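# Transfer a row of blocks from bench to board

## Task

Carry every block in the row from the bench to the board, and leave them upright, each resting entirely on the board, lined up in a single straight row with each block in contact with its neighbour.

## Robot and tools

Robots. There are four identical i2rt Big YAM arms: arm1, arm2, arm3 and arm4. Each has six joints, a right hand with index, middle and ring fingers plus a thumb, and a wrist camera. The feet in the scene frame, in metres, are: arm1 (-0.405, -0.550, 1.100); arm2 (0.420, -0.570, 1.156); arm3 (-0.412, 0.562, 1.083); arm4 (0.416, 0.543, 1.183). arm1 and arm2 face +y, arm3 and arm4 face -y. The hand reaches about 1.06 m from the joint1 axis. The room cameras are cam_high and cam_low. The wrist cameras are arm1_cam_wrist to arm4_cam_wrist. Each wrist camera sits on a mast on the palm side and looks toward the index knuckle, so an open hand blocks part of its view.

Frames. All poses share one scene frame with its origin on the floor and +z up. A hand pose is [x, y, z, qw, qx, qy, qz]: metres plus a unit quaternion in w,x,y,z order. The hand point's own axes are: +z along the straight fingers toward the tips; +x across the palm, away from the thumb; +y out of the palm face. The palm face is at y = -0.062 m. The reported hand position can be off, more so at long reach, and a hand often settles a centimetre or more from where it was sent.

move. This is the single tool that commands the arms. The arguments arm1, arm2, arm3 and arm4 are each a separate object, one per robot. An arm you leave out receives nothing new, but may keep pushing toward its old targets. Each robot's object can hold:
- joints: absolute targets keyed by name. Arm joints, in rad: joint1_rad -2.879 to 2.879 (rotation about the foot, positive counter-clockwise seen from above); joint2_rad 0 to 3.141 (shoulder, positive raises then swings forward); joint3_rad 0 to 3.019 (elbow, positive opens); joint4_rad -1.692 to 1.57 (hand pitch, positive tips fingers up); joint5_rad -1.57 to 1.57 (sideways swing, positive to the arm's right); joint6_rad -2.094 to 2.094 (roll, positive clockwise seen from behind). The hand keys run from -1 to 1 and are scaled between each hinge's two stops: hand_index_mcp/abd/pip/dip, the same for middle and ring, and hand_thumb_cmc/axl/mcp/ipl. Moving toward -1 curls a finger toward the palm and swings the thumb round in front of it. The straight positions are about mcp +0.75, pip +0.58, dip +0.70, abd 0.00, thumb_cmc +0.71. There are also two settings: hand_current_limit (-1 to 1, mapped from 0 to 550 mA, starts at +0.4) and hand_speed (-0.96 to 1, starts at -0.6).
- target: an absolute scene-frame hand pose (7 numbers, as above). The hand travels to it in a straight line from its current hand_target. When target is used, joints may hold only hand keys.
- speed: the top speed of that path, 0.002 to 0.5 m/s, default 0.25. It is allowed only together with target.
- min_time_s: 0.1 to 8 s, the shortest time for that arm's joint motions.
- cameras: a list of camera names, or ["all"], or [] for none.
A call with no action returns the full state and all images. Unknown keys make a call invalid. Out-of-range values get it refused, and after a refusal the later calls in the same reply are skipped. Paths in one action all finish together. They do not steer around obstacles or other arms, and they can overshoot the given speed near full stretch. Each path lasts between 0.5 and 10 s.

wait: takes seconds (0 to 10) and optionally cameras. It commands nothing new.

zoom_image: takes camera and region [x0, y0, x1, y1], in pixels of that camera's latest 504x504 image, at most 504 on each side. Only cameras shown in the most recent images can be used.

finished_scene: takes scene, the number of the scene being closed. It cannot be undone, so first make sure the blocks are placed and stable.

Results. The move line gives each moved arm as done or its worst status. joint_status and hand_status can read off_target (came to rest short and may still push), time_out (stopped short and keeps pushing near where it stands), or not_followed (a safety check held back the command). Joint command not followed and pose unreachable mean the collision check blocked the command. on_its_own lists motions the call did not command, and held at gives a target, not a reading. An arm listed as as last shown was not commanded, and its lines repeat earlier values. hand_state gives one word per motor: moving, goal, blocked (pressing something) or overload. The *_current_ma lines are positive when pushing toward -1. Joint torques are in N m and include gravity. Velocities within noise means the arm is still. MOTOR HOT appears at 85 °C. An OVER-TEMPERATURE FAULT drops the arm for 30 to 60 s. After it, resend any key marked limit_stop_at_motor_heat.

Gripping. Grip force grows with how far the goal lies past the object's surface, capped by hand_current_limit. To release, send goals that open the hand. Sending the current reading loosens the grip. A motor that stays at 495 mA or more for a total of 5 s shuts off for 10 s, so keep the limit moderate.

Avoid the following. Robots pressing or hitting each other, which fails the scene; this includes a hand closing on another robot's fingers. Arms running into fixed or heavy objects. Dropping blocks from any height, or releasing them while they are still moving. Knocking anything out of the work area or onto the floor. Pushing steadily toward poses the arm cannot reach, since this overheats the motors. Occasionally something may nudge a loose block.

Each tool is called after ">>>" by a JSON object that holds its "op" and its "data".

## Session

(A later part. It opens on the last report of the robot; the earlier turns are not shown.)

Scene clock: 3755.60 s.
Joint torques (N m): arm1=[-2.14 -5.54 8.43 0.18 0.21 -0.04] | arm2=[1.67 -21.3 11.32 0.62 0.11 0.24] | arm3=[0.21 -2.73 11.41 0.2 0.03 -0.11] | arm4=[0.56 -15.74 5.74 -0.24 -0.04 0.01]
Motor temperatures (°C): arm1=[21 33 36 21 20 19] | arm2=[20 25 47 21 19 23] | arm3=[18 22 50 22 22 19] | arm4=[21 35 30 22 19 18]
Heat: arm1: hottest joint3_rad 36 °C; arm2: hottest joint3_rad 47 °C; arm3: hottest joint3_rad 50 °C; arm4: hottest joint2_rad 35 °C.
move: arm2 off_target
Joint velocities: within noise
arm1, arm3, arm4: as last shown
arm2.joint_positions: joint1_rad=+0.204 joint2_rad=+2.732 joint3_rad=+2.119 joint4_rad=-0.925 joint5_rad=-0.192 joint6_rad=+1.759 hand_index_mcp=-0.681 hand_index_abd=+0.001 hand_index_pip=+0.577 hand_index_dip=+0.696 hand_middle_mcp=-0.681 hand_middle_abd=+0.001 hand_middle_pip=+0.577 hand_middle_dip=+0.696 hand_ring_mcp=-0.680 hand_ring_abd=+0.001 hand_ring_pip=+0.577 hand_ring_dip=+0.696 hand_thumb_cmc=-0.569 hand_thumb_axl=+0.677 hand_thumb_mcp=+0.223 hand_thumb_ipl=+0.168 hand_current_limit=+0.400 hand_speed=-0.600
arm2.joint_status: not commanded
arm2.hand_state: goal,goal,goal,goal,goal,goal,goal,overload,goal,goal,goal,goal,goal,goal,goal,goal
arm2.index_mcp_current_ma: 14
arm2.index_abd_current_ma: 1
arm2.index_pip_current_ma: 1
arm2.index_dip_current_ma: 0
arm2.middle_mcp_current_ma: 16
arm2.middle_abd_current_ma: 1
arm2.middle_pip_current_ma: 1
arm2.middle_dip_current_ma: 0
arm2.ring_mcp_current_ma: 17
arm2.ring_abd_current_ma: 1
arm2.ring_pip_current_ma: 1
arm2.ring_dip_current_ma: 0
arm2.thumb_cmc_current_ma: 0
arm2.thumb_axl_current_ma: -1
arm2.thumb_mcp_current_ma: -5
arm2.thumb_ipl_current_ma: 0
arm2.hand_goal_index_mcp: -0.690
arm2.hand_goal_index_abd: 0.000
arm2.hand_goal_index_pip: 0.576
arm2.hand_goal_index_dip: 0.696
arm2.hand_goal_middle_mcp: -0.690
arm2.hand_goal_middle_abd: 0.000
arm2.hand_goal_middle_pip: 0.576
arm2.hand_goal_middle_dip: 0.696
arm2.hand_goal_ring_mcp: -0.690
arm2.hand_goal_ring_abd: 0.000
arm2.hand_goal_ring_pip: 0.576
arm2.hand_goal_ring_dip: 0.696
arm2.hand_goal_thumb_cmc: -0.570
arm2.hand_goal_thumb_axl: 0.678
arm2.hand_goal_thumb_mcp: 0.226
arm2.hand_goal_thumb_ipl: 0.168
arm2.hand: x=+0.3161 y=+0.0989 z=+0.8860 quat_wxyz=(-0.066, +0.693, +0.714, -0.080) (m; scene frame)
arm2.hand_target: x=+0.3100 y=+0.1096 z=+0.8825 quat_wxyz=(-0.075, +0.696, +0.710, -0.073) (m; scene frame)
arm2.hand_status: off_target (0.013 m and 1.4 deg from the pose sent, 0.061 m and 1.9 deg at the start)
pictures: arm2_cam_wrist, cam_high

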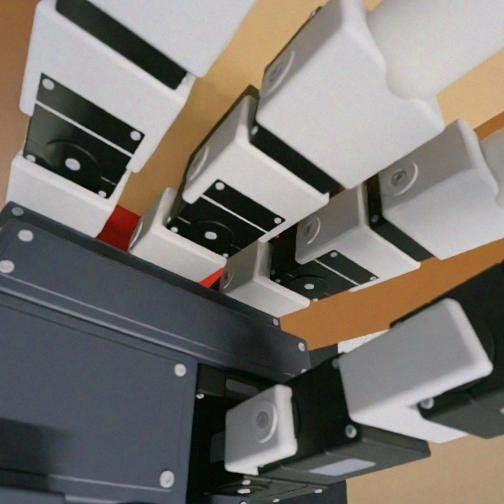

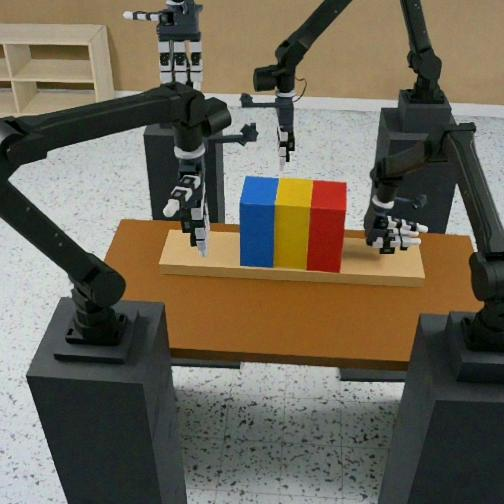

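>>> {"op": "move", "data": {"arm2": {"target":[0.2620,0.108,0.878,-0.0746,0.696,0.710,-0.0732],"speed":0.06}, "cameras": ["cam_high","arm2_cam_wrist"]}}

>>> {"op": "zoom_image", "data": {"camera": "cam_high", "region": [225, 150, 385, 300]}}

Scene clock: 3761.20 s.
Joint torques (N m): arm1=[-2.26 -5.6 8.47 0.18 0.22 -0.04] | arm2=[1.73 -21.3 11.89 -0.02 0.1 0.25] | arm3=[0.56 -2.55 11.48 0.25 0.03 -0.1] | arm4=[0.91 -15.79 5.67 -0.24 0.01 0.01]
Motor temperatures (°C): arm1=[21 32 36 21 20 19] | arm2=[20 25 47 21 19 23] | arm3=[18 22 50 22 22 19] | arm4=[21 35 30 22 19 18]
Heat: arm1: hottest joint3_rad 36 °C; arm2: hottest joint3_rad 47 °C; arm3: hottest joint3_rad 50 °C; arm4: hottest joint2_rad 35 °C.
move: arm2 done
Joint velocities: within noise
arm1, arm4: as last shown
arm2.joint_positions: joint1_rad=+0.267 joint2_rad=+2.763 joint3_rad=+2.183 joint4_rad=-0.925 joint5_rad=-0.188 joint6_rad=+1.824 hand_index_mcp=-0.681 hand_index_abd=+0.001 hand_index_pip=+0.577 hand_index_dip=+0.696 hand_middle_mcp=-0.681 hand_middle_abd=+0.001 hand_middle_pip=+0.577 hand_middle_dip=+0.696 hand_ring_mcp=-0.680 hand_ring_abd=+0.001 hand_ring_pip=+0.577 hand_ring_dip=+0.696 hand_thumb_cmc=-0.569 hand_thumb_axl=+0.677 hand_thumb_mcp=+0.223 hand_thumb_ipl=+0.168 hand_current_limit=+0.400 hand_speed=-0.600
arm2.joint_status: not commanded
arm2.hand_state: goal,goal,goal,goal,goal,goal,goal,overload,goal,goal,goal,goal,goal,goal,goal,goal
arm2.index_mcp_current_ma: 14
arm2.index_abd_current_ma: 1
arm2.index_pip_current_ma: 1
arm2.index_dip_current_ma: 0
arm2.middle_mcp_current_ma: 16
arm2.middle_abd_current_ma: 1
arm2.middle_pip_current_ma: 1
arm2.middle_dip_current_ma: 0
arm2.ring_mcp_current_ma: 17
arm2.ring_abd_current_ma: 1
arm2.ring_pip_current_ma: 1
arm2.ring_dip_current_ma: 0
arm2.thumb_cmc_current_ma: 0
arm2.thumb_axl_current_ma: -1
arm2.thumb_mcp_current_ma: -5
arm2.thumb_ipl_current_ma: 0
arm2.hand_goal_index_mcp: -0.690
arm2.hand_goal_index_abd: 0.000
arm2.hand_goal_index_pip: 0.576
arm2.hand_goal_index_dip: 0.696
arm2.hand_goal_middle_mcp: -0.690
arm2.hand_goal_middle_abd: 0.000
arm2.hand_goal_middle_pip: 0.576
arm2.hand_goal_middle_dip: 0.696
arm2.hand_goal_ring_mcp: -0.690
arm2.hand_goal_ring_abd: 0.000
arm2.hand_goal_ring_pip: 0.576
arm2.hand_goal_ring_dip: 0.696
arm2.hand_goal_thumb_cmc: -0.570
arm2.hand_goal_thumb_axl: 0.678
arm2.hand_goal_thumb_mcp: 0.226
arm2.hand_goal_thumb_ipl: 0.168
arm2.hand: x=+0.2681 y=+0.1031 z=+0.8847 quat_wxyz=(-0.074, +0.692, +0.714, -0.074) (m; scene frame)
arm2.hand_target: x=+0.2621 y=+0.1076 z=+0.8781 quat_wxyz=(-0.076, +0.696, +0.710, -0.073) (m; scene frame)
arm2.hand_status: done (0.010 m and 0.6 deg from the pose sent, 0.055 m and 1.4 deg at the start)
arm3.joint_positions: joint1_rad=+0.196 joint2_rad=+0.996 joint3_rad=+1.255 joint4_rad=-1.683 joint5_rad=+0.022 joint6_rad=+0.228 hand_index_mcp=+0.752 hand_index_abd=+0.000 hand_index_pip=+0.577 hand_index_dip=+0.696 hand_middle_mcp=+0.752 hand_middle_abd=+0.000 hand_middle_pip=+0.577 hand_middle_dip=+0.696 hand_ring_mcp=+0.752 hand_ring_abd=+0.000 hand_ring_pip=+0.577 hand_ring_dip=+0.696 hand_thumb_cmc=+1.000 hand_thumb_axl=+0.677 hand_thumb_mcp=+0.222 hand_thumb_ipl=+0.168 hand_current_limit=+0.400 hand_speed=-0.600
arm3.joint_status: not commanded
arm3.hand_state: goal,goal,goal,goal,goal,goal,goal,goal,goal,goal,goal,goal,goal,goal,goal,goal
arm3.index_mcp_current_ma: -4
arm3.index_abd_current_ma: 0
arm3.index_pip_current_ma: 1
arm3.index_dip_current_ma: 0
arm3.middle_mcp_current_ma: -4
arm3.middle_abd_current_ma: 0
arm3.middle_pip_current_ma: 1
arm3.middle_dip_current_ma: 0
arm3.ring_mcp_current_ma: -4
arm3.ring_abd_current_ma: 0
arm3.ring_pip_current_ma: 1
arm3.ring_dip_current_ma: 0
arm3.thumb_cmc_current_ma: -1
arm3.thumb_axl_current_ma: -1
arm3.thumb_mcp_current_ma: -10
arm3.thumb_ipl_current_ma: -1
arm3.hand_goal_index_mcp: 0.754
arm3.hand_goal_index_abd: 0.000
arm3.hand_goal_index_pip: 0.576
arm3.hand_goal_index_dip: 0.696
arm3.hand_goal_middle_mcp: 0.754
arm3.hand_goal_middle_abd: 0.000
arm3.hand_goal_middle_pip: 0.576
arm3.hand_goal_middle_dip: 0.696
arm3.hand_goal_ring_mcp: 0.754
arm3.hand_goal_ring_abd: 0.000
arm3.hand_goal_ring_pip: 0.576
arm3.hand_goal_ring_dip: 0.696
arm3.hand_goal_thumb_cmc: 1.000
arm3.hand_goal_thumb_axl: 0.678
arm3.hand_goal_thumb_mcp: 0.226
arm3.hand_goal_thumb_ipl: 0.168
arm3.hand: x=-0.3802 y=+0.2066 z=+1.4353 quat_wxyz=(+0.076, +0.997, -0.004, +0.008) (m; scene frame)
arm3.hand_target: x=-0.3801 y=+0.2001 z=+1.4493 quat_wxyz=(+0.085, +0.996, -0.002, +0.010) (m; scene frame)
arm3.hand_status: not commanded
pictures: arm2_cam_wrist, cam_high

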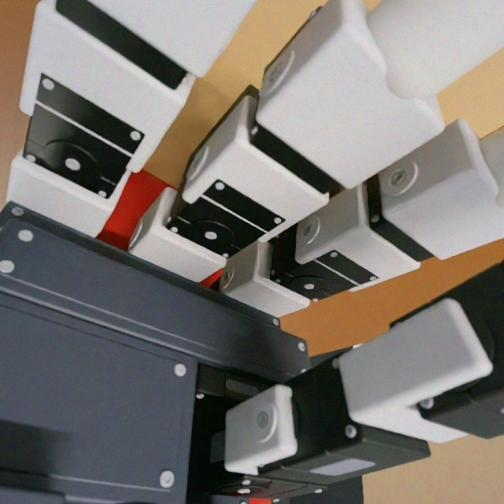

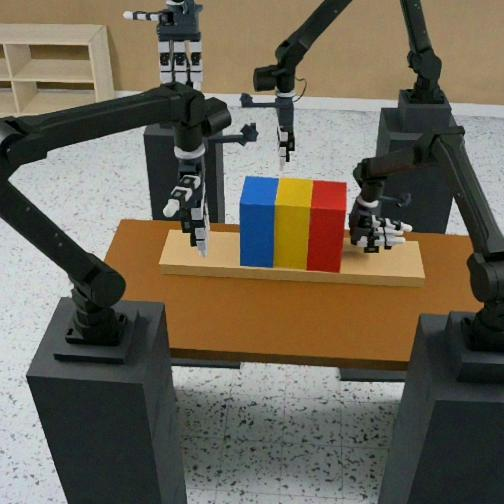

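Scaled by 3.150 from the camera's 504x504 image, which has a finer 720x720 frame.

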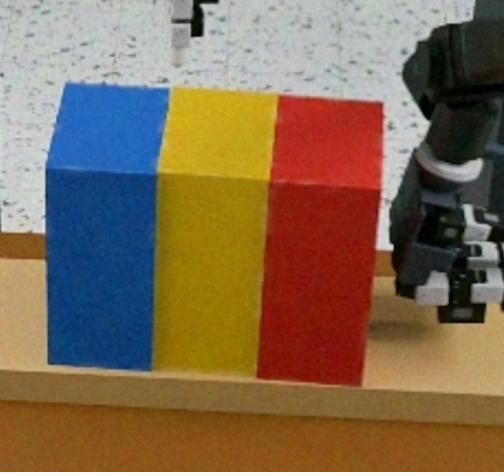

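>>> {"op": "move", "data": {"arm2": {"target":[0.2420,0.100,0.872,-0.0746,0.696,0.710,-0.0732],"speed":0.04}, "cameras": ["cam_high","cam_low"]}}

>>> {"op": "zoom_image", "data": {"camera": "cam_high", "region": [225, 150, 385, 300]}}

Scene clock: 3768.57 s.
Joint torques (N m): arm1=[-2.2 -5.54 8.46 0.17 0.21 -0.03] | arm2=[2.08 -20.66 11.37 0.68 0.05 0.24] | arm3=[0.38 -3.08 11.44 0.28 0.03 -0.1] | arm4=[0.85 -15.03 5.78 -0.21 -0.03 -0.03]
Motor temperatures (°C): arm1=[21 32 36 21 20 19] | arm2=[20 25 46 21 19 23] | arm3=[18 22 50 22 22 19] | arm4=[21 35 30 22 19 18]
Heat: arm1: hottest joint3_rad 36 °C; arm2: hottest joint3_rad 46 °C; arm3: hottest joint3_rad 50 °C; arm4: hottest joint2_rad 35 °C.
move: arm2 off_target
Joint velocities: within noise
arm1, arm3, arm4: as last shown
arm2.joint_positions: joint1_rad=+0.294 joint2_rad=+2.765 joint3_rad=+2.183 joint4_rad=-0.925 joint5_rad=-0.185 joint6_rad=+1.857 hand_index_mcp=-0.681 hand_index_abd=+0.001 hand_index_pip=+0.577 hand_index_dip=+0.696 hand_middle_mcp=-0.681 hand_middle_abd=+0.001 hand_middle_pip=+0.577 hand_middle_dip=+0.696 hand_ring_mcp=-0.680 hand_ring_abd=+0.001 hand_ring_pip=+0.577 hand_ring_dip=+0.696 hand_thumb_cmc=-0.569 hand_thumb_axl=+0.677 hand_thumb_mcp=+0.223 hand_thumb_ipl=+0.168 hand_current_limit=+0.400 hand_speed=-0.600
arm2.joint_status: not commanded
arm2.hand_state: goal,goal,goal,goal,goal,goal,goal,overload,goal,goal,goal,goal,goal,goal,goal,goal
arm2.index_mcp_current_ma: 14
arm2.index_abd_current_ma: 1
arm2.index_pip_current_ma: 1
arm2.index_dip_current_ma: 0
arm2.middle_mcp_current_ma: 16
arm2.middle_abd_current_ma: 1
arm2.middle_pip_current_ma: 1
arm2.middle_dip_current_ma: 0
arm2.ring_mcp_current_ma: 17
arm2.ring_abd_current_ma: 1
arm2.ring_pip_current_ma: 1
arm2.ring_dip_current_ma: 0
arm2.thumb_cmc_current_ma: 0
arm2.thumb_axl_current_ma: -1
arm2.thumb_mcp_current_ma: -5
arm2.thumb_ipl_current_ma: 0
arm2.hand_goal_index_mcp: -0.690
arm2.hand_goal_index_abd: 0.000
arm2.hand_goal_index_pip: 0.576
arm2.hand_goal_index_dip: 0.696
arm2.hand_goal_middle_mcp: -0.690
arm2.hand_goal_middle_abd: 0.000
arm2.hand_goal_middle_pip: 0.576
arm2.hand_goal_middle_dip: 0.696
arm2.hand_goal_ring_mcp: -0.690
arm2.hand_goal_ring_abd: 0.000
arm2.hand_goal_ring_pip: 0.576
arm2.hand_goal_ring_dip: 0.696
arm2.hand_goal_thumb_cmc: -0.570
arm2.hand_goal_thumb_axl: 0.678
arm2.hand_goal_thumb_mcp: 0.226
arm2.hand_goal_thumb_ipl: 0.168
arm2.hand: x=+0.2501 y=+0.0952 z=+0.8835 quat_wxyz=(-0.070, +0.695, +0.712, -0.075) (m; scene frame)
arm2.hand_target: x=+0.2423 y=+0.0995 z=+0.8723 quat_wxyz=(-0.075, +0.696, +0.710, -0.073) (m; scene frame)
arm2.hand_status: off_target (0.015 m and 0.6 deg from the pose sent, 0.029 m and 0.6 deg at the start)
pictures: cam_high, cam_low

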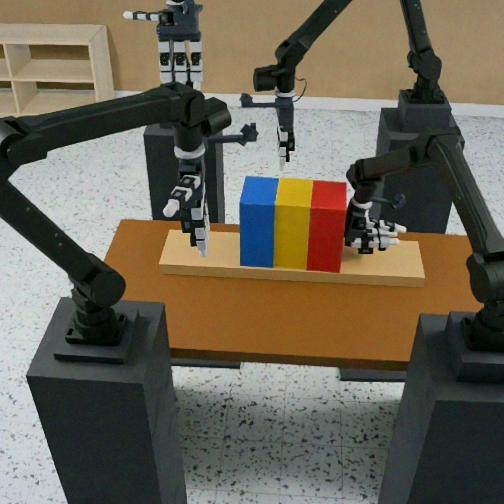

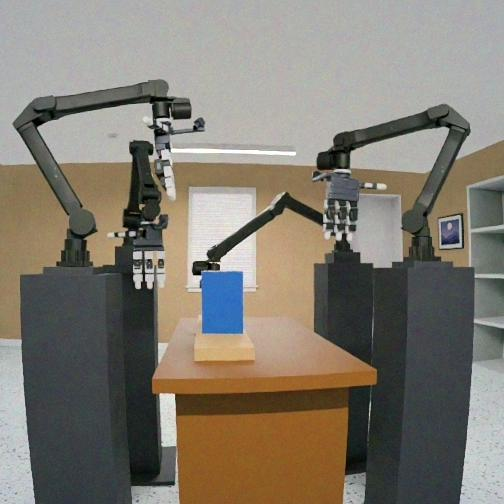

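Scaled by 3.150 from the camera's 504x504 image, which has a finer 720x720 frame.

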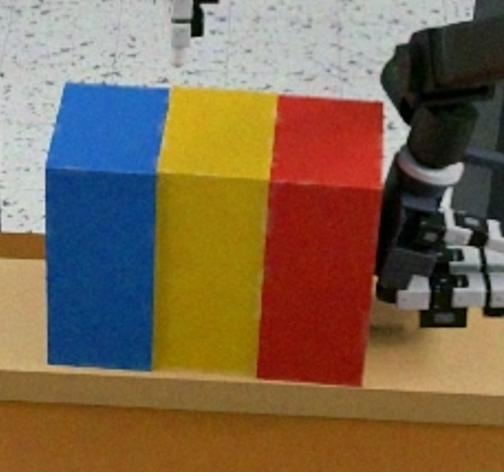

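>>> {"op": "move", "data": {"arm2": {"target":[0.2320,0.100,0.872,-0.0746,0.696,0.710,-0.0732],"speed":0.04}, "cameras": ["cam_high","cam_low"]}}

>>> {"op": "zoom_image", "data": {"camera": "cam_high", "region": [225, 150, 385, 300]}}

Scene clock: 3773.67 s.
Joint torques (N m): arm1=[-2.32 -5.66 8.47 0.18 0.22 -0.04] | arm2=[2.96 -21.07 11.84 0.38 0.06 0.24] | arm3=[0.5 -2.78 11.44 0.31 0.02 -0.07] | arm4=[1.03 -15.27 5.94 -0.38 -0.09 0.01]
Motor temperatures (°C): arm1=[21 32 36 21 20 19] | arm2=[20 25 46 21 19 23] | arm3=[18 22 50 22 22 19] | arm4=[21 35 30 22 19 18]
Heat: arm1: hottest joint3_rad 36 °C; arm2: hottest joint3_rad 46 °C; arm3: hottest joint3_rad 50 °C; arm4: hottest joint2_rad 35 °C.
move: arm2 off_target
Joint velocities: within noise
arm1, arm3, arm4: as last shown
arm2.joint_positions: joint1_rad=+0.295 joint2_rad=+2.774 joint3_rad=+2.196 joint4_rad=-0.925 joint5_rad=-0.184 joint6_rad=+1.870 hand_index_mcp=-0.681 hand_index_abd=+0.001 hand_index_pip=+0.577 hand_index_dip=+0.696 hand_middle_mcp=-0.681 hand_middle_abd=+0.001 hand_middle_pip=+0.577 hand_middle_dip=+0.696 hand_ring_mcp=-0.680 hand_ring_abd=+0.001 hand_ring_pip=+0.577 hand_ring_dip=+0.696 hand_thumb_cmc=-0.569 hand_thumb_axl=+0.677 hand_thumb_mcp=+0.223 hand_thumb_ipl=+0.168 hand_current_limit=+0.400 hand_speed=-0.600
arm2.joint_status: not commanded
arm2.hand_state: goal,goal,goal,goal,goal,goal,goal,overload,goal,goal,goal,goal,goal,goal,goal,goal
arm2.index_mcp_current_ma: 14
arm2.index_abd_current_ma: 1
arm2.index_pip_current_ma: 1
arm2.index_dip_current_ma: 0
arm2.middle_mcp_current_ma: 16
arm2.middle_abd_current_ma: 1
arm2.middle_pip_current_ma: 1
arm2.middle_dip_current_ma: 0
arm2.ring_mcp_current_ma: 17
arm2.ring_abd_current_ma: 1
arm2.ring_pip_current_ma: 1
arm2.ring_dip_current_ma: 0
arm2.thumb_cmc_current_ma: 0
arm2.thumb_axl_current_ma: -1
arm2.thumb_mcp_current_ma: -5
arm2.thumb_ipl_current_ma: 0
arm2.hand_goal_index_mcp: -0.690
arm2.hand_goal_index_abd: 0.000
arm2.hand_goal_index_pip: 0.576
arm2.hand_goal_index_dip: 0.696
arm2.hand_goal_middle_mcp: -0.690
arm2.hand_goal_middle_abd: 0.000
arm2.hand_goal_middle_pip: 0.576
arm2.hand_goal_middle_dip: 0.696
arm2.hand_goal_ring_mcp: -0.690
arm2.hand_goal_ring_abd: 0.000
arm2.hand_goal_ring_pip: 0.576
arm2.hand_goal_ring_dip: 0.696
arm2.hand_goal_thumb_cmc: -0.570
arm2.hand_goal_thumb_axl: 0.678
arm2.hand_goal_thumb_mcp: 0.226
arm2.hand_goal_thumb_ipl: 0.168
arm2.hand: x=+0.2483 y=+0.0967 z=+0.8818 quat_wxyz=(-0.072, +0.699, +0.708, -0.074) (m; scene frame)
arm2.hand_target: x=+0.2324 y=+0.0992 z=+0.8724 quat_wxyz=(-0.075, +0.696, +0.710, -0.073) (m; scene frame)
arm2.hand_status: off_target (0.019 m and 0.5 deg from the pose sent, 0.022 m and 0.6 deg at the start)
pictures: cam_high, cam_low

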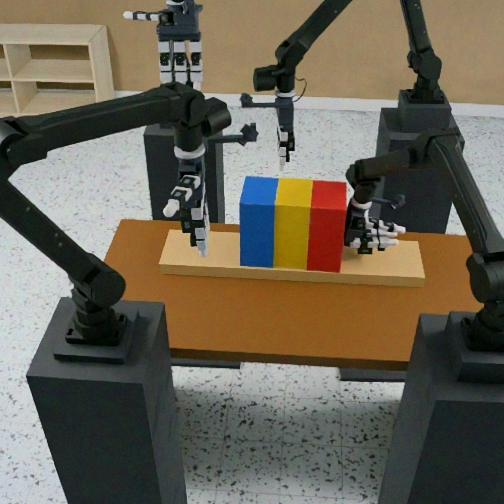

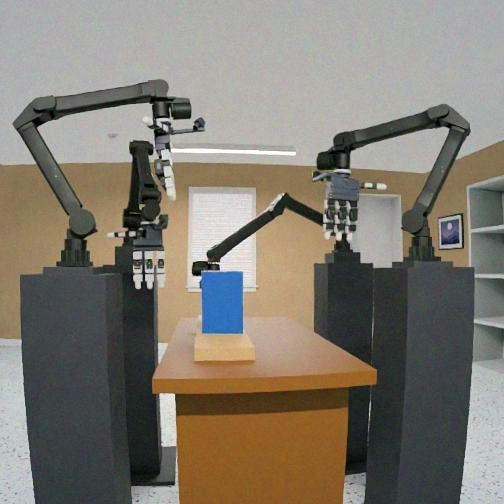

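Scaled by 3.150 from the camera's 504x504 image, which has a finer 720x720 frame.

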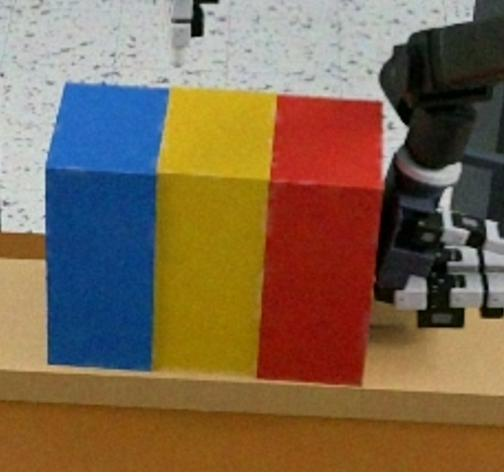

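>>> {"op": "move", "data": {"arm2": {"target":[0.2230,0.100,0.872,-0.0746,0.696,0.710,-0.0732],"speed":0.04}, "cameras": ["cam_high","cam_low"]}}

>>> {"op": "zoom_image", "data": {"camera": "cam_high", "region": [225, 150, 385, 300]}}

Scene clock: 3780.10 s.
Joint torques (N m): arm1=[-2.2 -5.6 8.5 0.17 0.22 -0.05] | arm2=[3.31 -21.13 11.92 0.03 -0.03 0.22] | arm3=[0.5 -2.73 11.48 0.27 0.04 -0.1] | arm4=[0.79 -15.74 5.76 -0.36 -0.03 -0.01]
Motor temperatures (°C): arm1=[21 32 36 21 20 19] | arm2=[20 25 46 21 19 23] | arm3=[18 22 50 22 22 19] | arm4=[21 35 30 22 19 18]
Heat: arm1: hottest joint3_rad 36 °C; arm2: hottest joint3_rad 46 °C; arm3: hottest joint3_rad 50 °C; arm4: hottest joint2_rad 35 °C.
move: arm2 off_target
Joint velocities: within noise
arm1.joint_positions: joint1_rad=-0.730 joint2_rad=+1.090 joint3_rad=+0.947 joint4_rad=-1.370 joint5_rad=+0.003 joint6_rad=+0.788 hand_index_mcp=+0.752 hand_index_abd=-0.001 hand_index_pip=+0.577 hand_index_dip=+0.696 hand_middle_mcp=+0.752 hand_middle_abd=-0.001 hand_middle_pip=+0.577 hand_middle_dip=+0.696 hand_ring_mcp=+0.753 hand_ring_abd=+0.003 hand_ring_pip=+0.575 hand_ring_dip=+0.696 hand_thumb_cmc=+0.999 hand_thumb_axl=+0.677 hand_thumb_mcp=+0.222 hand_thumb_ipl=+0.168 hand_current_limit=+0.400 hand_speed=-0.600
arm1.joint_status: not commanded
arm1.hand_state: goal,goal,goal,goal,goal,goal,goal,goal,goal,goal,goal,goal,goal,goal,goal,goal
arm1.index_mcp_current_ma: -4
arm1.index_abd_current_ma: -2
arm1.index_pip_current_ma: 2
arm1.index_dip_current_ma: 0
arm1.middle_mcp_current_ma: -3
arm1.middle_abd_current_ma: -2
arm1.middle_pip_current_ma: 1
arm1.middle_dip_current_ma: 0
arm1.ring_mcp_current_ma: -2
arm1.ring_abd_current_ma: 6
arm1.ring_pip_current_ma: -3
arm1.ring_dip_current_ma: 0
arm1.thumb_cmc_current_ma: -1
arm1.thumb_axl_current_ma: -2
arm1.thumb_mcp_current_ma: -11
arm1.thumb_ipl_current_ma: -1
arm1.hand_goal_index_mcp: 0.754
arm1.hand_goal_index_abd: 0.000
arm1.hand_goal_index_pip: 0.576
arm1.hand_goal_index_dip: 0.696
arm1.hand_goal_middle_mcp: 0.754
arm1.hand_goal_middle_abd: 0.000
arm1.hand_goal_middle_pip: 0.576
arm1.hand_goal_middle_dip: 0.696
arm1.hand_goal_ring_mcp: 0.754
arm1.hand_goal_ring_abd: 0.000
arm1.hand_goal_ring_pip: 0.576
arm1.hand_goal_ring_dip: 0.696
arm1.hand_goal_thumb_cmc: 1.000
arm1.hand_goal_thumb_axl: 0.678
arm1.hand_goal_thumb_mcp: 0.226
arm1.hand_goal_thumb_ipl: 0.168
arm1.hand: x=-0.1189 y=-0.3478 z=+1.3020 quat_wxyz=(-0.005, +0.686, +0.726, +0.034) (m; scene frame)
arm1.hand_target: x=-0.1201 y=-0.3500 z=+1.3000 quat_wxyz=(-0.004, +0.690, +0.723, +0.028) (m; scene frame)
arm1.hand_status: not commanded
arm2.joint_positions: joint1_rad=+0.302 joint2_rad=+2.783 joint3_rad=+2.215 joint4_rad=-0.925 joint5_rad=-0.181 joint6_rad=+1.882 hand_index_mcp=-0.681 hand_index_abd=+0.001 hand_index_pip=+0.577 hand_index_dip=+0.696 hand_middle_mcp=-0.681 hand_middle_abd=+0.001 hand_middle_pip=+0.577 hand_middle_dip=+0.696 hand_ring_mcp=-0.680 hand_ring_abd=+0.001 hand_ring_pip=+0.577 hand_ring_dip=+0.696 hand_thumb_cmc=-0.569 hand_thumb_axl=+0.677 hand_thumb_mcp=+0.223 hand_thumb_ipl=+0.168 hand_current_limit=+0.400 hand_speed=-0.600
arm2.joint_status: not commanded
arm2.hand_state: goal,goal,goal,goal,goal,goal,goal,overload,goal,goal,goal,goal,goal,goal,goal,goal
arm2.index_mcp_current_ma: 14
arm2.index_abd_current_ma: 1
arm2.index_pip_current_ma: 1
arm2.index_dip_current_ma: 0
arm2.middle_mcp_current_ma: 16
arm2.middle_abd_current_ma: 1
arm2.middle_pip_current_ma: 1
arm2.middle_dip_current_ma: 0
arm2.ring_mcp_current_ma: 17
arm2.ring_abd_current_ma: 1
arm2.ring_pip_current_ma: 1
arm2.ring_dip_current_ma: 0
arm2.thumb_cmc_current_ma: 0
arm2.thumb_axl_current_ma: -1
arm2.thumb_mcp_current_ma: -5
arm2.thumb_ipl_current_ma: 0
arm2.hand_goal_index_mcp: -0.690
arm2.hand_goal_index_abd: 0.000
arm2.hand_goal_index_pip: 0.576
arm2.hand_goal_index_dip: 0.696
arm2.hand_goal_middle_mcp: -0.690
arm2.hand_goal_middle_abd: 0.000
arm2.hand_goal_middle_pip: 0.576
arm2.hand_goal_middle_dip: 0.696
arm2.hand_goal_ring_mcp: -0.690
arm2.hand_goal_ring_abd: 0.000
arm2.hand_goal_ring_pip: 0.576
arm2.hand_goal_ring_dip: 0.696
arm2.hand_goal_thumb_cmc: -0.570
arm2.hand_goal_thumb_axl: 0.678
arm2.hand_goal_thumb_mcp: 0.226
arm2.hand_goal_thumb_ipl: 0.168
arm2.hand: x=+0.2422 y=+0.1000 z=+0.8818 quat_wxyz=(-0.075, +0.700, +0.706, -0.071) (m; scene frame)
arm2.hand_target: x=+0.2233 y=+0.0991 z=+0.8723 quat_wxyz=(-0.075, +0.696, +0.710, -0.073) (m; scene frame)
arm2.hand_status: off_target (0.022 m and 0.7 deg from the pose sent, 0.027 m and 0.5 deg at the start)
arm3: as last shown
arm4.joint_positions: joint1_rad=-1.305 joint2_rad=+1.902 joint3_rad=+1.157 joint4_rad=-0.763 joint5_rad=-0.036 joint6_rad=+0.190 hand_index_mcp=+0.752 hand_index_abd=+0.001 hand_index_pip=+0.574 hand_index_dip=+0.696 hand_middle_mcp=+0.752 hand_middle_abd=+0.000 hand_middle_pip=+0.576 hand_middle_dip=+0.695 hand_ring_mcp=+0.750 hand_ring_abd=-0.001 hand_ring_pip=+0.573 hand_ring_dip=+0.695 hand_thumb_cmc=+1.000 hand_thumb_axl=+0.677 hand_thumb_mcp=+0.222 hand_thumb_ipl=+0.168 hand_current_limit=+0.400 hand_speed=-0.600
arm4.joint_status: not commanded
arm4.hand_state: goal,goal,goal,goal,goal,goal,goal,goal,goal,goal,goal,goal,goal,goal,goal,goal
arm4.index_mcp_current_ma: -1
arm4.index_abd_current_ma: 1
arm4.index_pip_current_ma: -2
arm4.index_dip_current_ma: 0
arm4.middle_mcp_current_ma: -2
arm4.middle_abd_current_ma: 0
arm4.middle_pip_current_ma: 0
arm4.middle_dip_current_ma: 0
arm4.ring_mcp_current_ma: -4
arm4.ring_abd_current_ma: 0
arm4.ring_pip_current_ma: -2
arm4.ring_dip_current_ma: -1
arm4.thumb_cmc_current_ma: 0
arm4.thumb_axl_current_ma: -1
arm4.thumb_mcp_current_ma: -7
arm4.thumb_ipl_current_ma: 0
arm4.hand_goal_index_mcp: 0.754
arm4.hand_goal_index_abd: 0.000
arm4.hand_goal_index_pip: 0.576
arm4.hand_goal_index_dip: 0.696
arm4.hand_goal_middle_mcp: 0.754
arm4.hand_goal_middle_abd: 0.000
arm4.hand_goal_middle_pip: 0.576
arm4.hand_goal_middle_dip: 0.696
arm4.hand_goal_ring_mcp: 0.754
arm4.hand_goal_ring_abd: 0.000
arm4.hand_goal_ring_pip: 0.576
arm4.hand_goal_ring_dip: 0.696
arm4.hand_goal_thumb_cmc: 1.000
arm4.hand_goal_thumb_axl: 0.678
arm4.hand_goal_thumb_mcp: 0.226
arm4.hand_goal_thumb_ipl: 0.168
arm4.hand: x=-0.1492 y=+0.3948 z=+1.1377 quat_wxyz=(+0.030, +0.749, -0.662, +0.005) (m; scene frame)
arm4.hand_target: x=-0.1501 y=+0.3999 z=+1.1497 quat_wxyz=(+0.035, +0.749, -0.662, +0.003) (m; scene frame)
arm4.hand_status: not commanded
pictures: cam_high, cam_low

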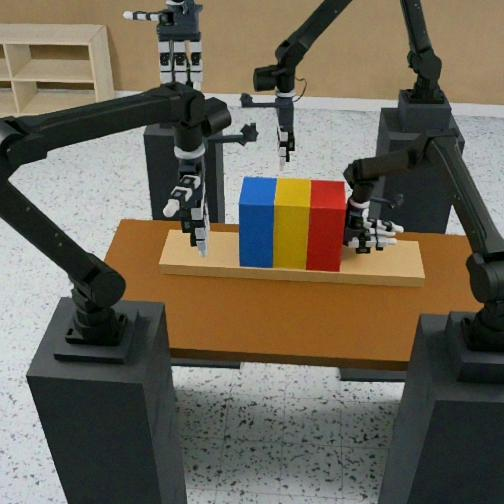

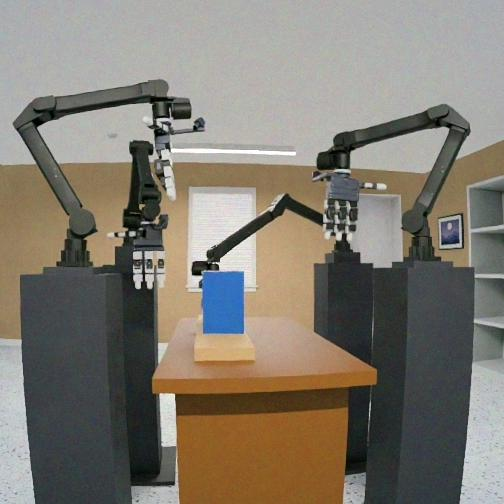

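Scaled by 3.150 from the camera's 504x504 image, which has a finer 720x720 frame.

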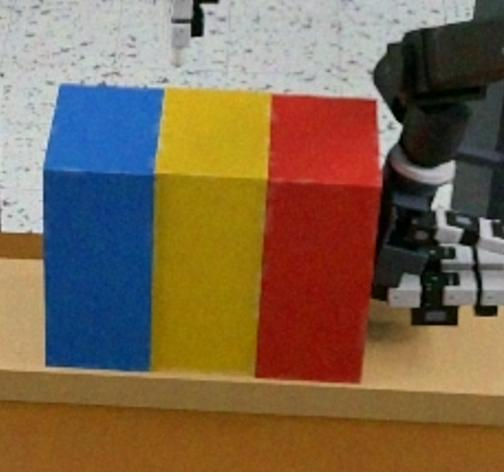

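>>> {"op": "move", "data": {"arm2": {"target":[0.2900,0.100,0.890,-0.0746,0.696,0.710,-0.0732],"speed":0.06}, "cameras": ["cam_high","cam_low"]}}

>>> {"op": "zoom_image", "data": {"camera": "cam_high", "region": [225, 165, 355, 280]}}

>>> {"op": "zoom_image", "data": {"camera": "cam_low", "region": [160, 250, 280, 370]}}

Scene clock: 3791.00 s.
Joint torques (N m): arm1=[-2.14 -5.71 8.44 0.16 0.2 -0.04] | arm2=[1.26 -23.47 6.9 0.95 -0.04 -0.09] | arm3=[0.67 -2.78 11.37 0.27 0.03 -0.08] | arm4=[0.09 -15.62 5.72 -0.31 -0.06 0.02]
Motor temperatures (°C): arm1=[21 31 36 21 20 19] | arm2=[20 25 46 21 19 23] | arm3=[18 22 50 22 22 19] | arm4=[21 35 30 22 19 18]
Heat: arm1: hottest joint3_rad 36 °C; arm2: hottest joint3_rad 46 °C; arm3: hottest joint3_rad 50 °C; arm4: hottest joint2_rad 35 °C.
move: arm2 done
Joint velocities: within noise
arm1, arm3, arm4: as last shown
arm2.joint_positions: joint1_rad=+0.242 joint2_rad=+2.727 joint3_rad=+2.136 joint4_rad=-0.916 joint5_rad=-0.187 joint6_rad=+1.822 hand_index_mcp=-0.681 hand_index_abd=+0.001 hand_index_pip=+0.577 hand_index_dip=+0.696 hand_middle_mcp=-0.681 hand_middle_abd=+0.001 hand_middle_pip=+0.577 hand_middle_dip=+0.696 hand_ring_mcp=-0.680 hand_ring_abd=+0.001 hand_ring_pip=+0.577 hand_ring_dip=+0.696 hand_thumb_cmc=-0.569 hand_thumb_axl=+0.677 hand_thumb_mcp=+0.223 hand_thumb_ipl=+0.168 hand_current_limit=+0.400 hand_speed=-0.600
arm2.joint_status: not commanded
arm2.hand_state: goal,goal,goal,goal,goal,goal,goal,overload,goal,goal,goal,goal,goal,goal,goal,goal
arm2.index_mcp_current_ma: 14
arm2.index_abd_current_ma: 1
arm2.index_pip_current_ma: 1
arm2.index_dip_current_ma: 0
arm2.middle_mcp_current_ma: 16
arm2.middle_abd_current_ma: 1
arm2.middle_pip_current_ma: 1
arm2.middle_dip_current_ma: 0
arm2.ring_mcp_current_ma: 17
arm2.ring_abd_current_ma: 1
arm2.ring_pip_current_ma: 1
arm2.ring_dip_current_ma: 0
arm2.thumb_cmc_current_ma: 0
arm2.thumb_axl_current_ma: -1
arm2.thumb_mcp_current_ma: -5
arm2.thumb_ipl_current_ma: 0
arm2.hand_goal_index_mcp: -0.690
arm2.hand_goal_index_abd: 0.000
arm2.hand_goal_index_pip: 0.576
arm2.hand_goal_index_dip: 0.696
arm2.hand_goal_middle_mcp: -0.690
arm2.hand_goal_middle_abd: 0.000
arm2.hand_goal_middle_pip: 0.576
arm2.hand_goal_middle_dip: 0.696
arm2.hand_goal_ring_mcp: -0.690
arm2.hand_goal_ring_abd: 0.000
arm2.hand_goal_ring_pip: 0.576
arm2.hand_goal_ring_dip: 0.696
arm2.hand_goal_thumb_cmc: -0.570
arm2.hand_goal_thumb_axl: 0.678
arm2.hand_goal_thumb_mcp: 0.226
arm2.hand_goal_thumb_ipl: 0.168
arm2.hand: x=+0.2868 y=+0.1011 z=+0.8944 quat_wxyz=(-0.073, +0.701, +0.706, -0.073) (m; scene frame)
arm2.hand_target: x=+0.2900 y=+0.0999 z=+0.8900 quat_wxyz=(-0.074, +0.696, +0.710, -0.073) (m; scene frame)
arm2.hand_status: done (0.006 m and 0.7 deg from the pose sent, 0.048 m and 0.7 deg at the start)
pictures: cam_high, cam_low

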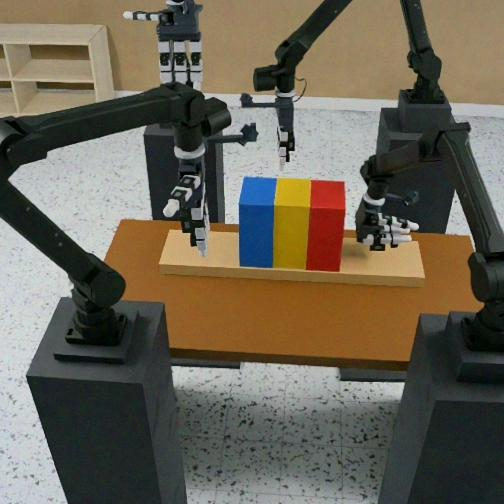

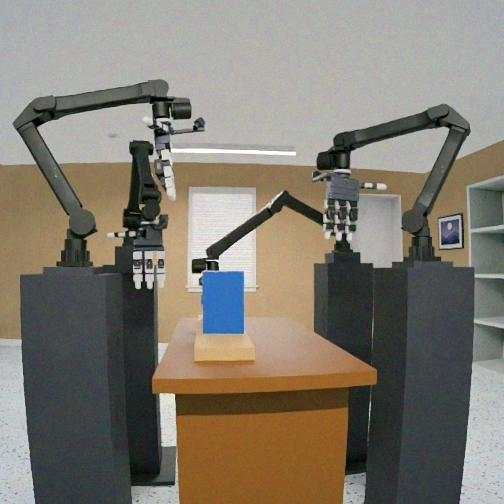

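Scaled by 3.877 from the camera's 504x504 image, which has a finer 720x720 frame.

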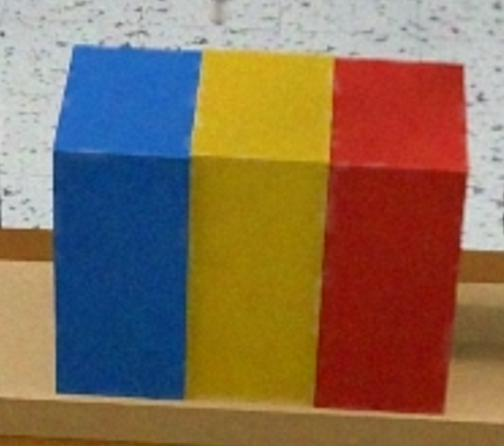

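Scaled by 4.200 from the camera's 504x504 image, which has a finer 720x720 frame.

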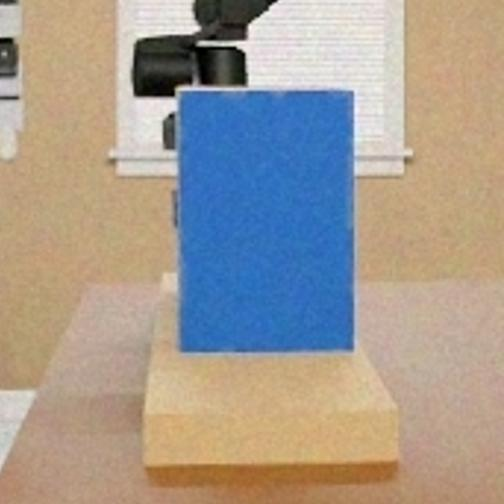

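>>> {"op": "move", "data": {"arm2": {"target":[0.4000,0.050,1.200,-0.0746,0.696,0.710,-0.0732],"speed":0.25}, "cameras": ["cam_high","cam_low"]}}

>>> {"op": "zoom_image", "data": {"camera": "cam_high", "region": [225, 165, 355, 280]}}

>>> {"op": "zoom_image", "data": {"camera": "cam_low", "region": [190, 300, 270, 380]}}

Scene clock: 3809.80 s.
Joint torques (N m): arm1=[-2.2 -5.66 8.47 0.2 0.21 -0.05] | arm2=[1.14 -17.85 9.18 0.02 -0.03 -0.1] | arm3=[0.15 -2.55 11.48 0.27 0.03 -0.09] | arm4=[0.32 -15.15 5.68 -0.23 -0.05 0.02]
Motor temperatures (°C): arm1=[21 31 36 21 20 19] | arm2=[20 25 44 21 19 23] | arm3=[18 22 50 22 22 19] | arm4=[21 35 30 22 19 18]
Heat: arm1: hottest joint3_rad 36 °C; arm2: hottest joint3_rad 44 °C; arm3: hottest joint3_rad 50 °C; arm4: hottest joint2_rad 35 °C.
move: arm2 off_target
Joint velocities: within noise
arm1, arm3, arm4: as last shown
arm2.joint_positions: joint1_rad=+0.102 joint2_rad=+2.080 joint3_rad=+1.819 joint4_rad=-1.237 joint5_rad=-0.194 joint6_rad=+1.679 hand_index_mcp=-0.681 hand_index_abd=+0.001 hand_index_pip=+0.577 hand_index_dip=+0.696 hand_middle_mcp=-0.681 hand_middle_abd=+0.001 hand_middle_pip=+0.577 hand_middle_dip=+0.696 hand_ring_mcp=-0.680 hand_ring_abd=+0.001 hand_ring_pip=+0.577 hand_ring_dip=+0.696 hand_thumb_cmc=-0.569 hand_thumb_axl=+0.677 hand_thumb_mcp=+0.223 hand_thumb_ipl=+0.168 hand_current_limit=+0.400 hand_speed=-0.600
arm2.joint_status: not commanded
arm2.hand_state: goal,goal,goal,goal,goal,goal,goal,overload,goal,goal,goal,goal,goal,goal,goal,goal
arm2.index_mcp_current_ma: 14
arm2.index_abd_current_ma: 1
arm2.index_pip_current_ma: 1
arm2.index_dip_current_ma: 0
arm2.middle_mcp_current_ma: 16
arm2.middle_abd_current_ma: 1
arm2.middle_pip_current_ma: 1
arm2.middle_dip_current_ma: 0
arm2.ring_mcp_current_ma: 17
arm2.ring_abd_current_ma: 1
arm2.ring_pip_current_ma: 1
arm2.ring_dip_current_ma: 0
arm2.thumb_cmc_current_ma: 0
arm2.thumb_axl_current_ma: -1
arm2.thumb_mcp_current_ma: -5
arm2.thumb_ipl_current_ma: 0
arm2.hand_goal_index_mcp: -0.690
arm2.hand_goal_index_abd: 0.000
arm2.hand_goal_index_pip: 0.576
arm2.hand_goal_index_dip: 0.696
arm2.hand_goal_middle_mcp: -0.690
arm2.hand_goal_middle_abd: 0.000
arm2.hand_goal_middle_pip: 0.576
arm2.hand_goal_middle_dip: 0.696
arm2.hand_goal_ring_mcp: -0.690
arm2.hand_goal_ring_abd: 0.000
arm2.hand_goal_ring_pip: 0.576
arm2.hand_goal_ring_dip: 0.696
arm2.hand_goal_thumb_cmc: -0.570
arm2.hand_goal_thumb_axl: 0.678
arm2.hand_goal_thumb_mcp: 0.226
arm2.hand_goal_thumb_ipl: 0.168
arm2.hand: x=+0.3971 y=+0.0540 z=+1.2152 quat_wxyz=(-0.088, +0.699, +0.707, -0.062) (m; scene frame)
arm2.hand_target: x=+0.3999 y=+0.0498 z=+1.2003 quat_wxyz=(-0.075, +0.696, +0.710, -0.073) (m; scene frame)
arm2.hand_status: off_target (0.016 m and 2.1 deg from the pose sent, 0.330 m and 0.7 deg at the start)
pictures: cam_high, cam_low

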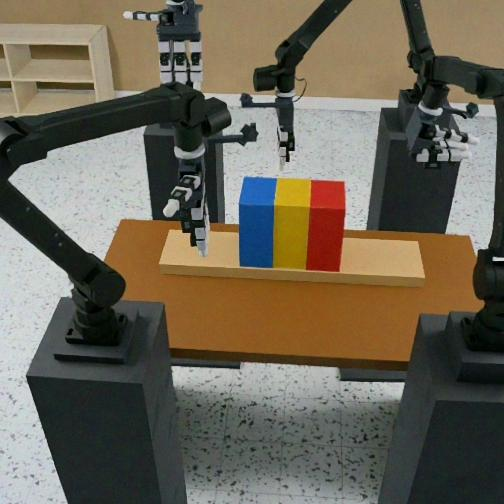

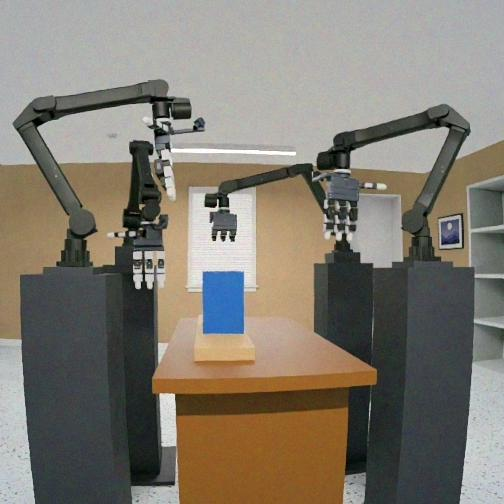

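Scaled by 3.877 from the camera's 504x504 image, which has a finer 720x720 frame.

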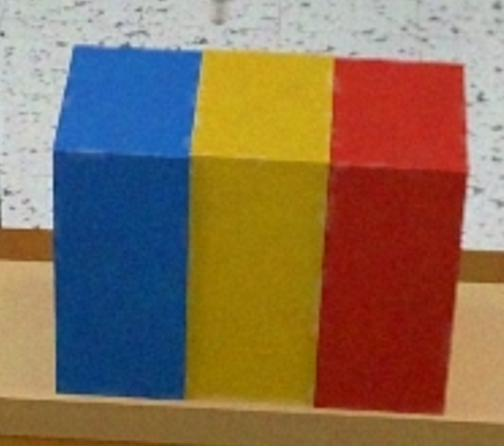

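Scaled by 6.300 from the camera's 504x504 image, which has a finer 720x720 frame.

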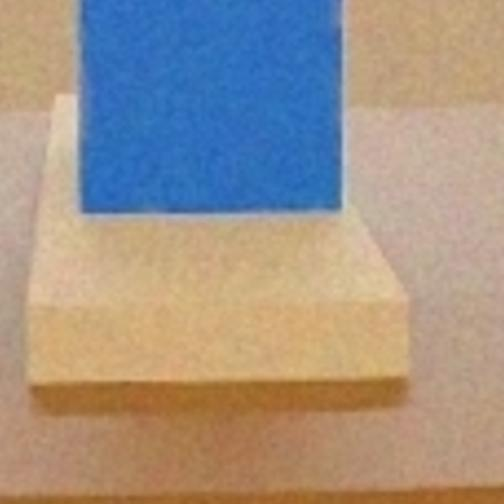

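>>> {"op": "finished_scene", "data": {"scene": 1}}

The scene is finished: the task was done.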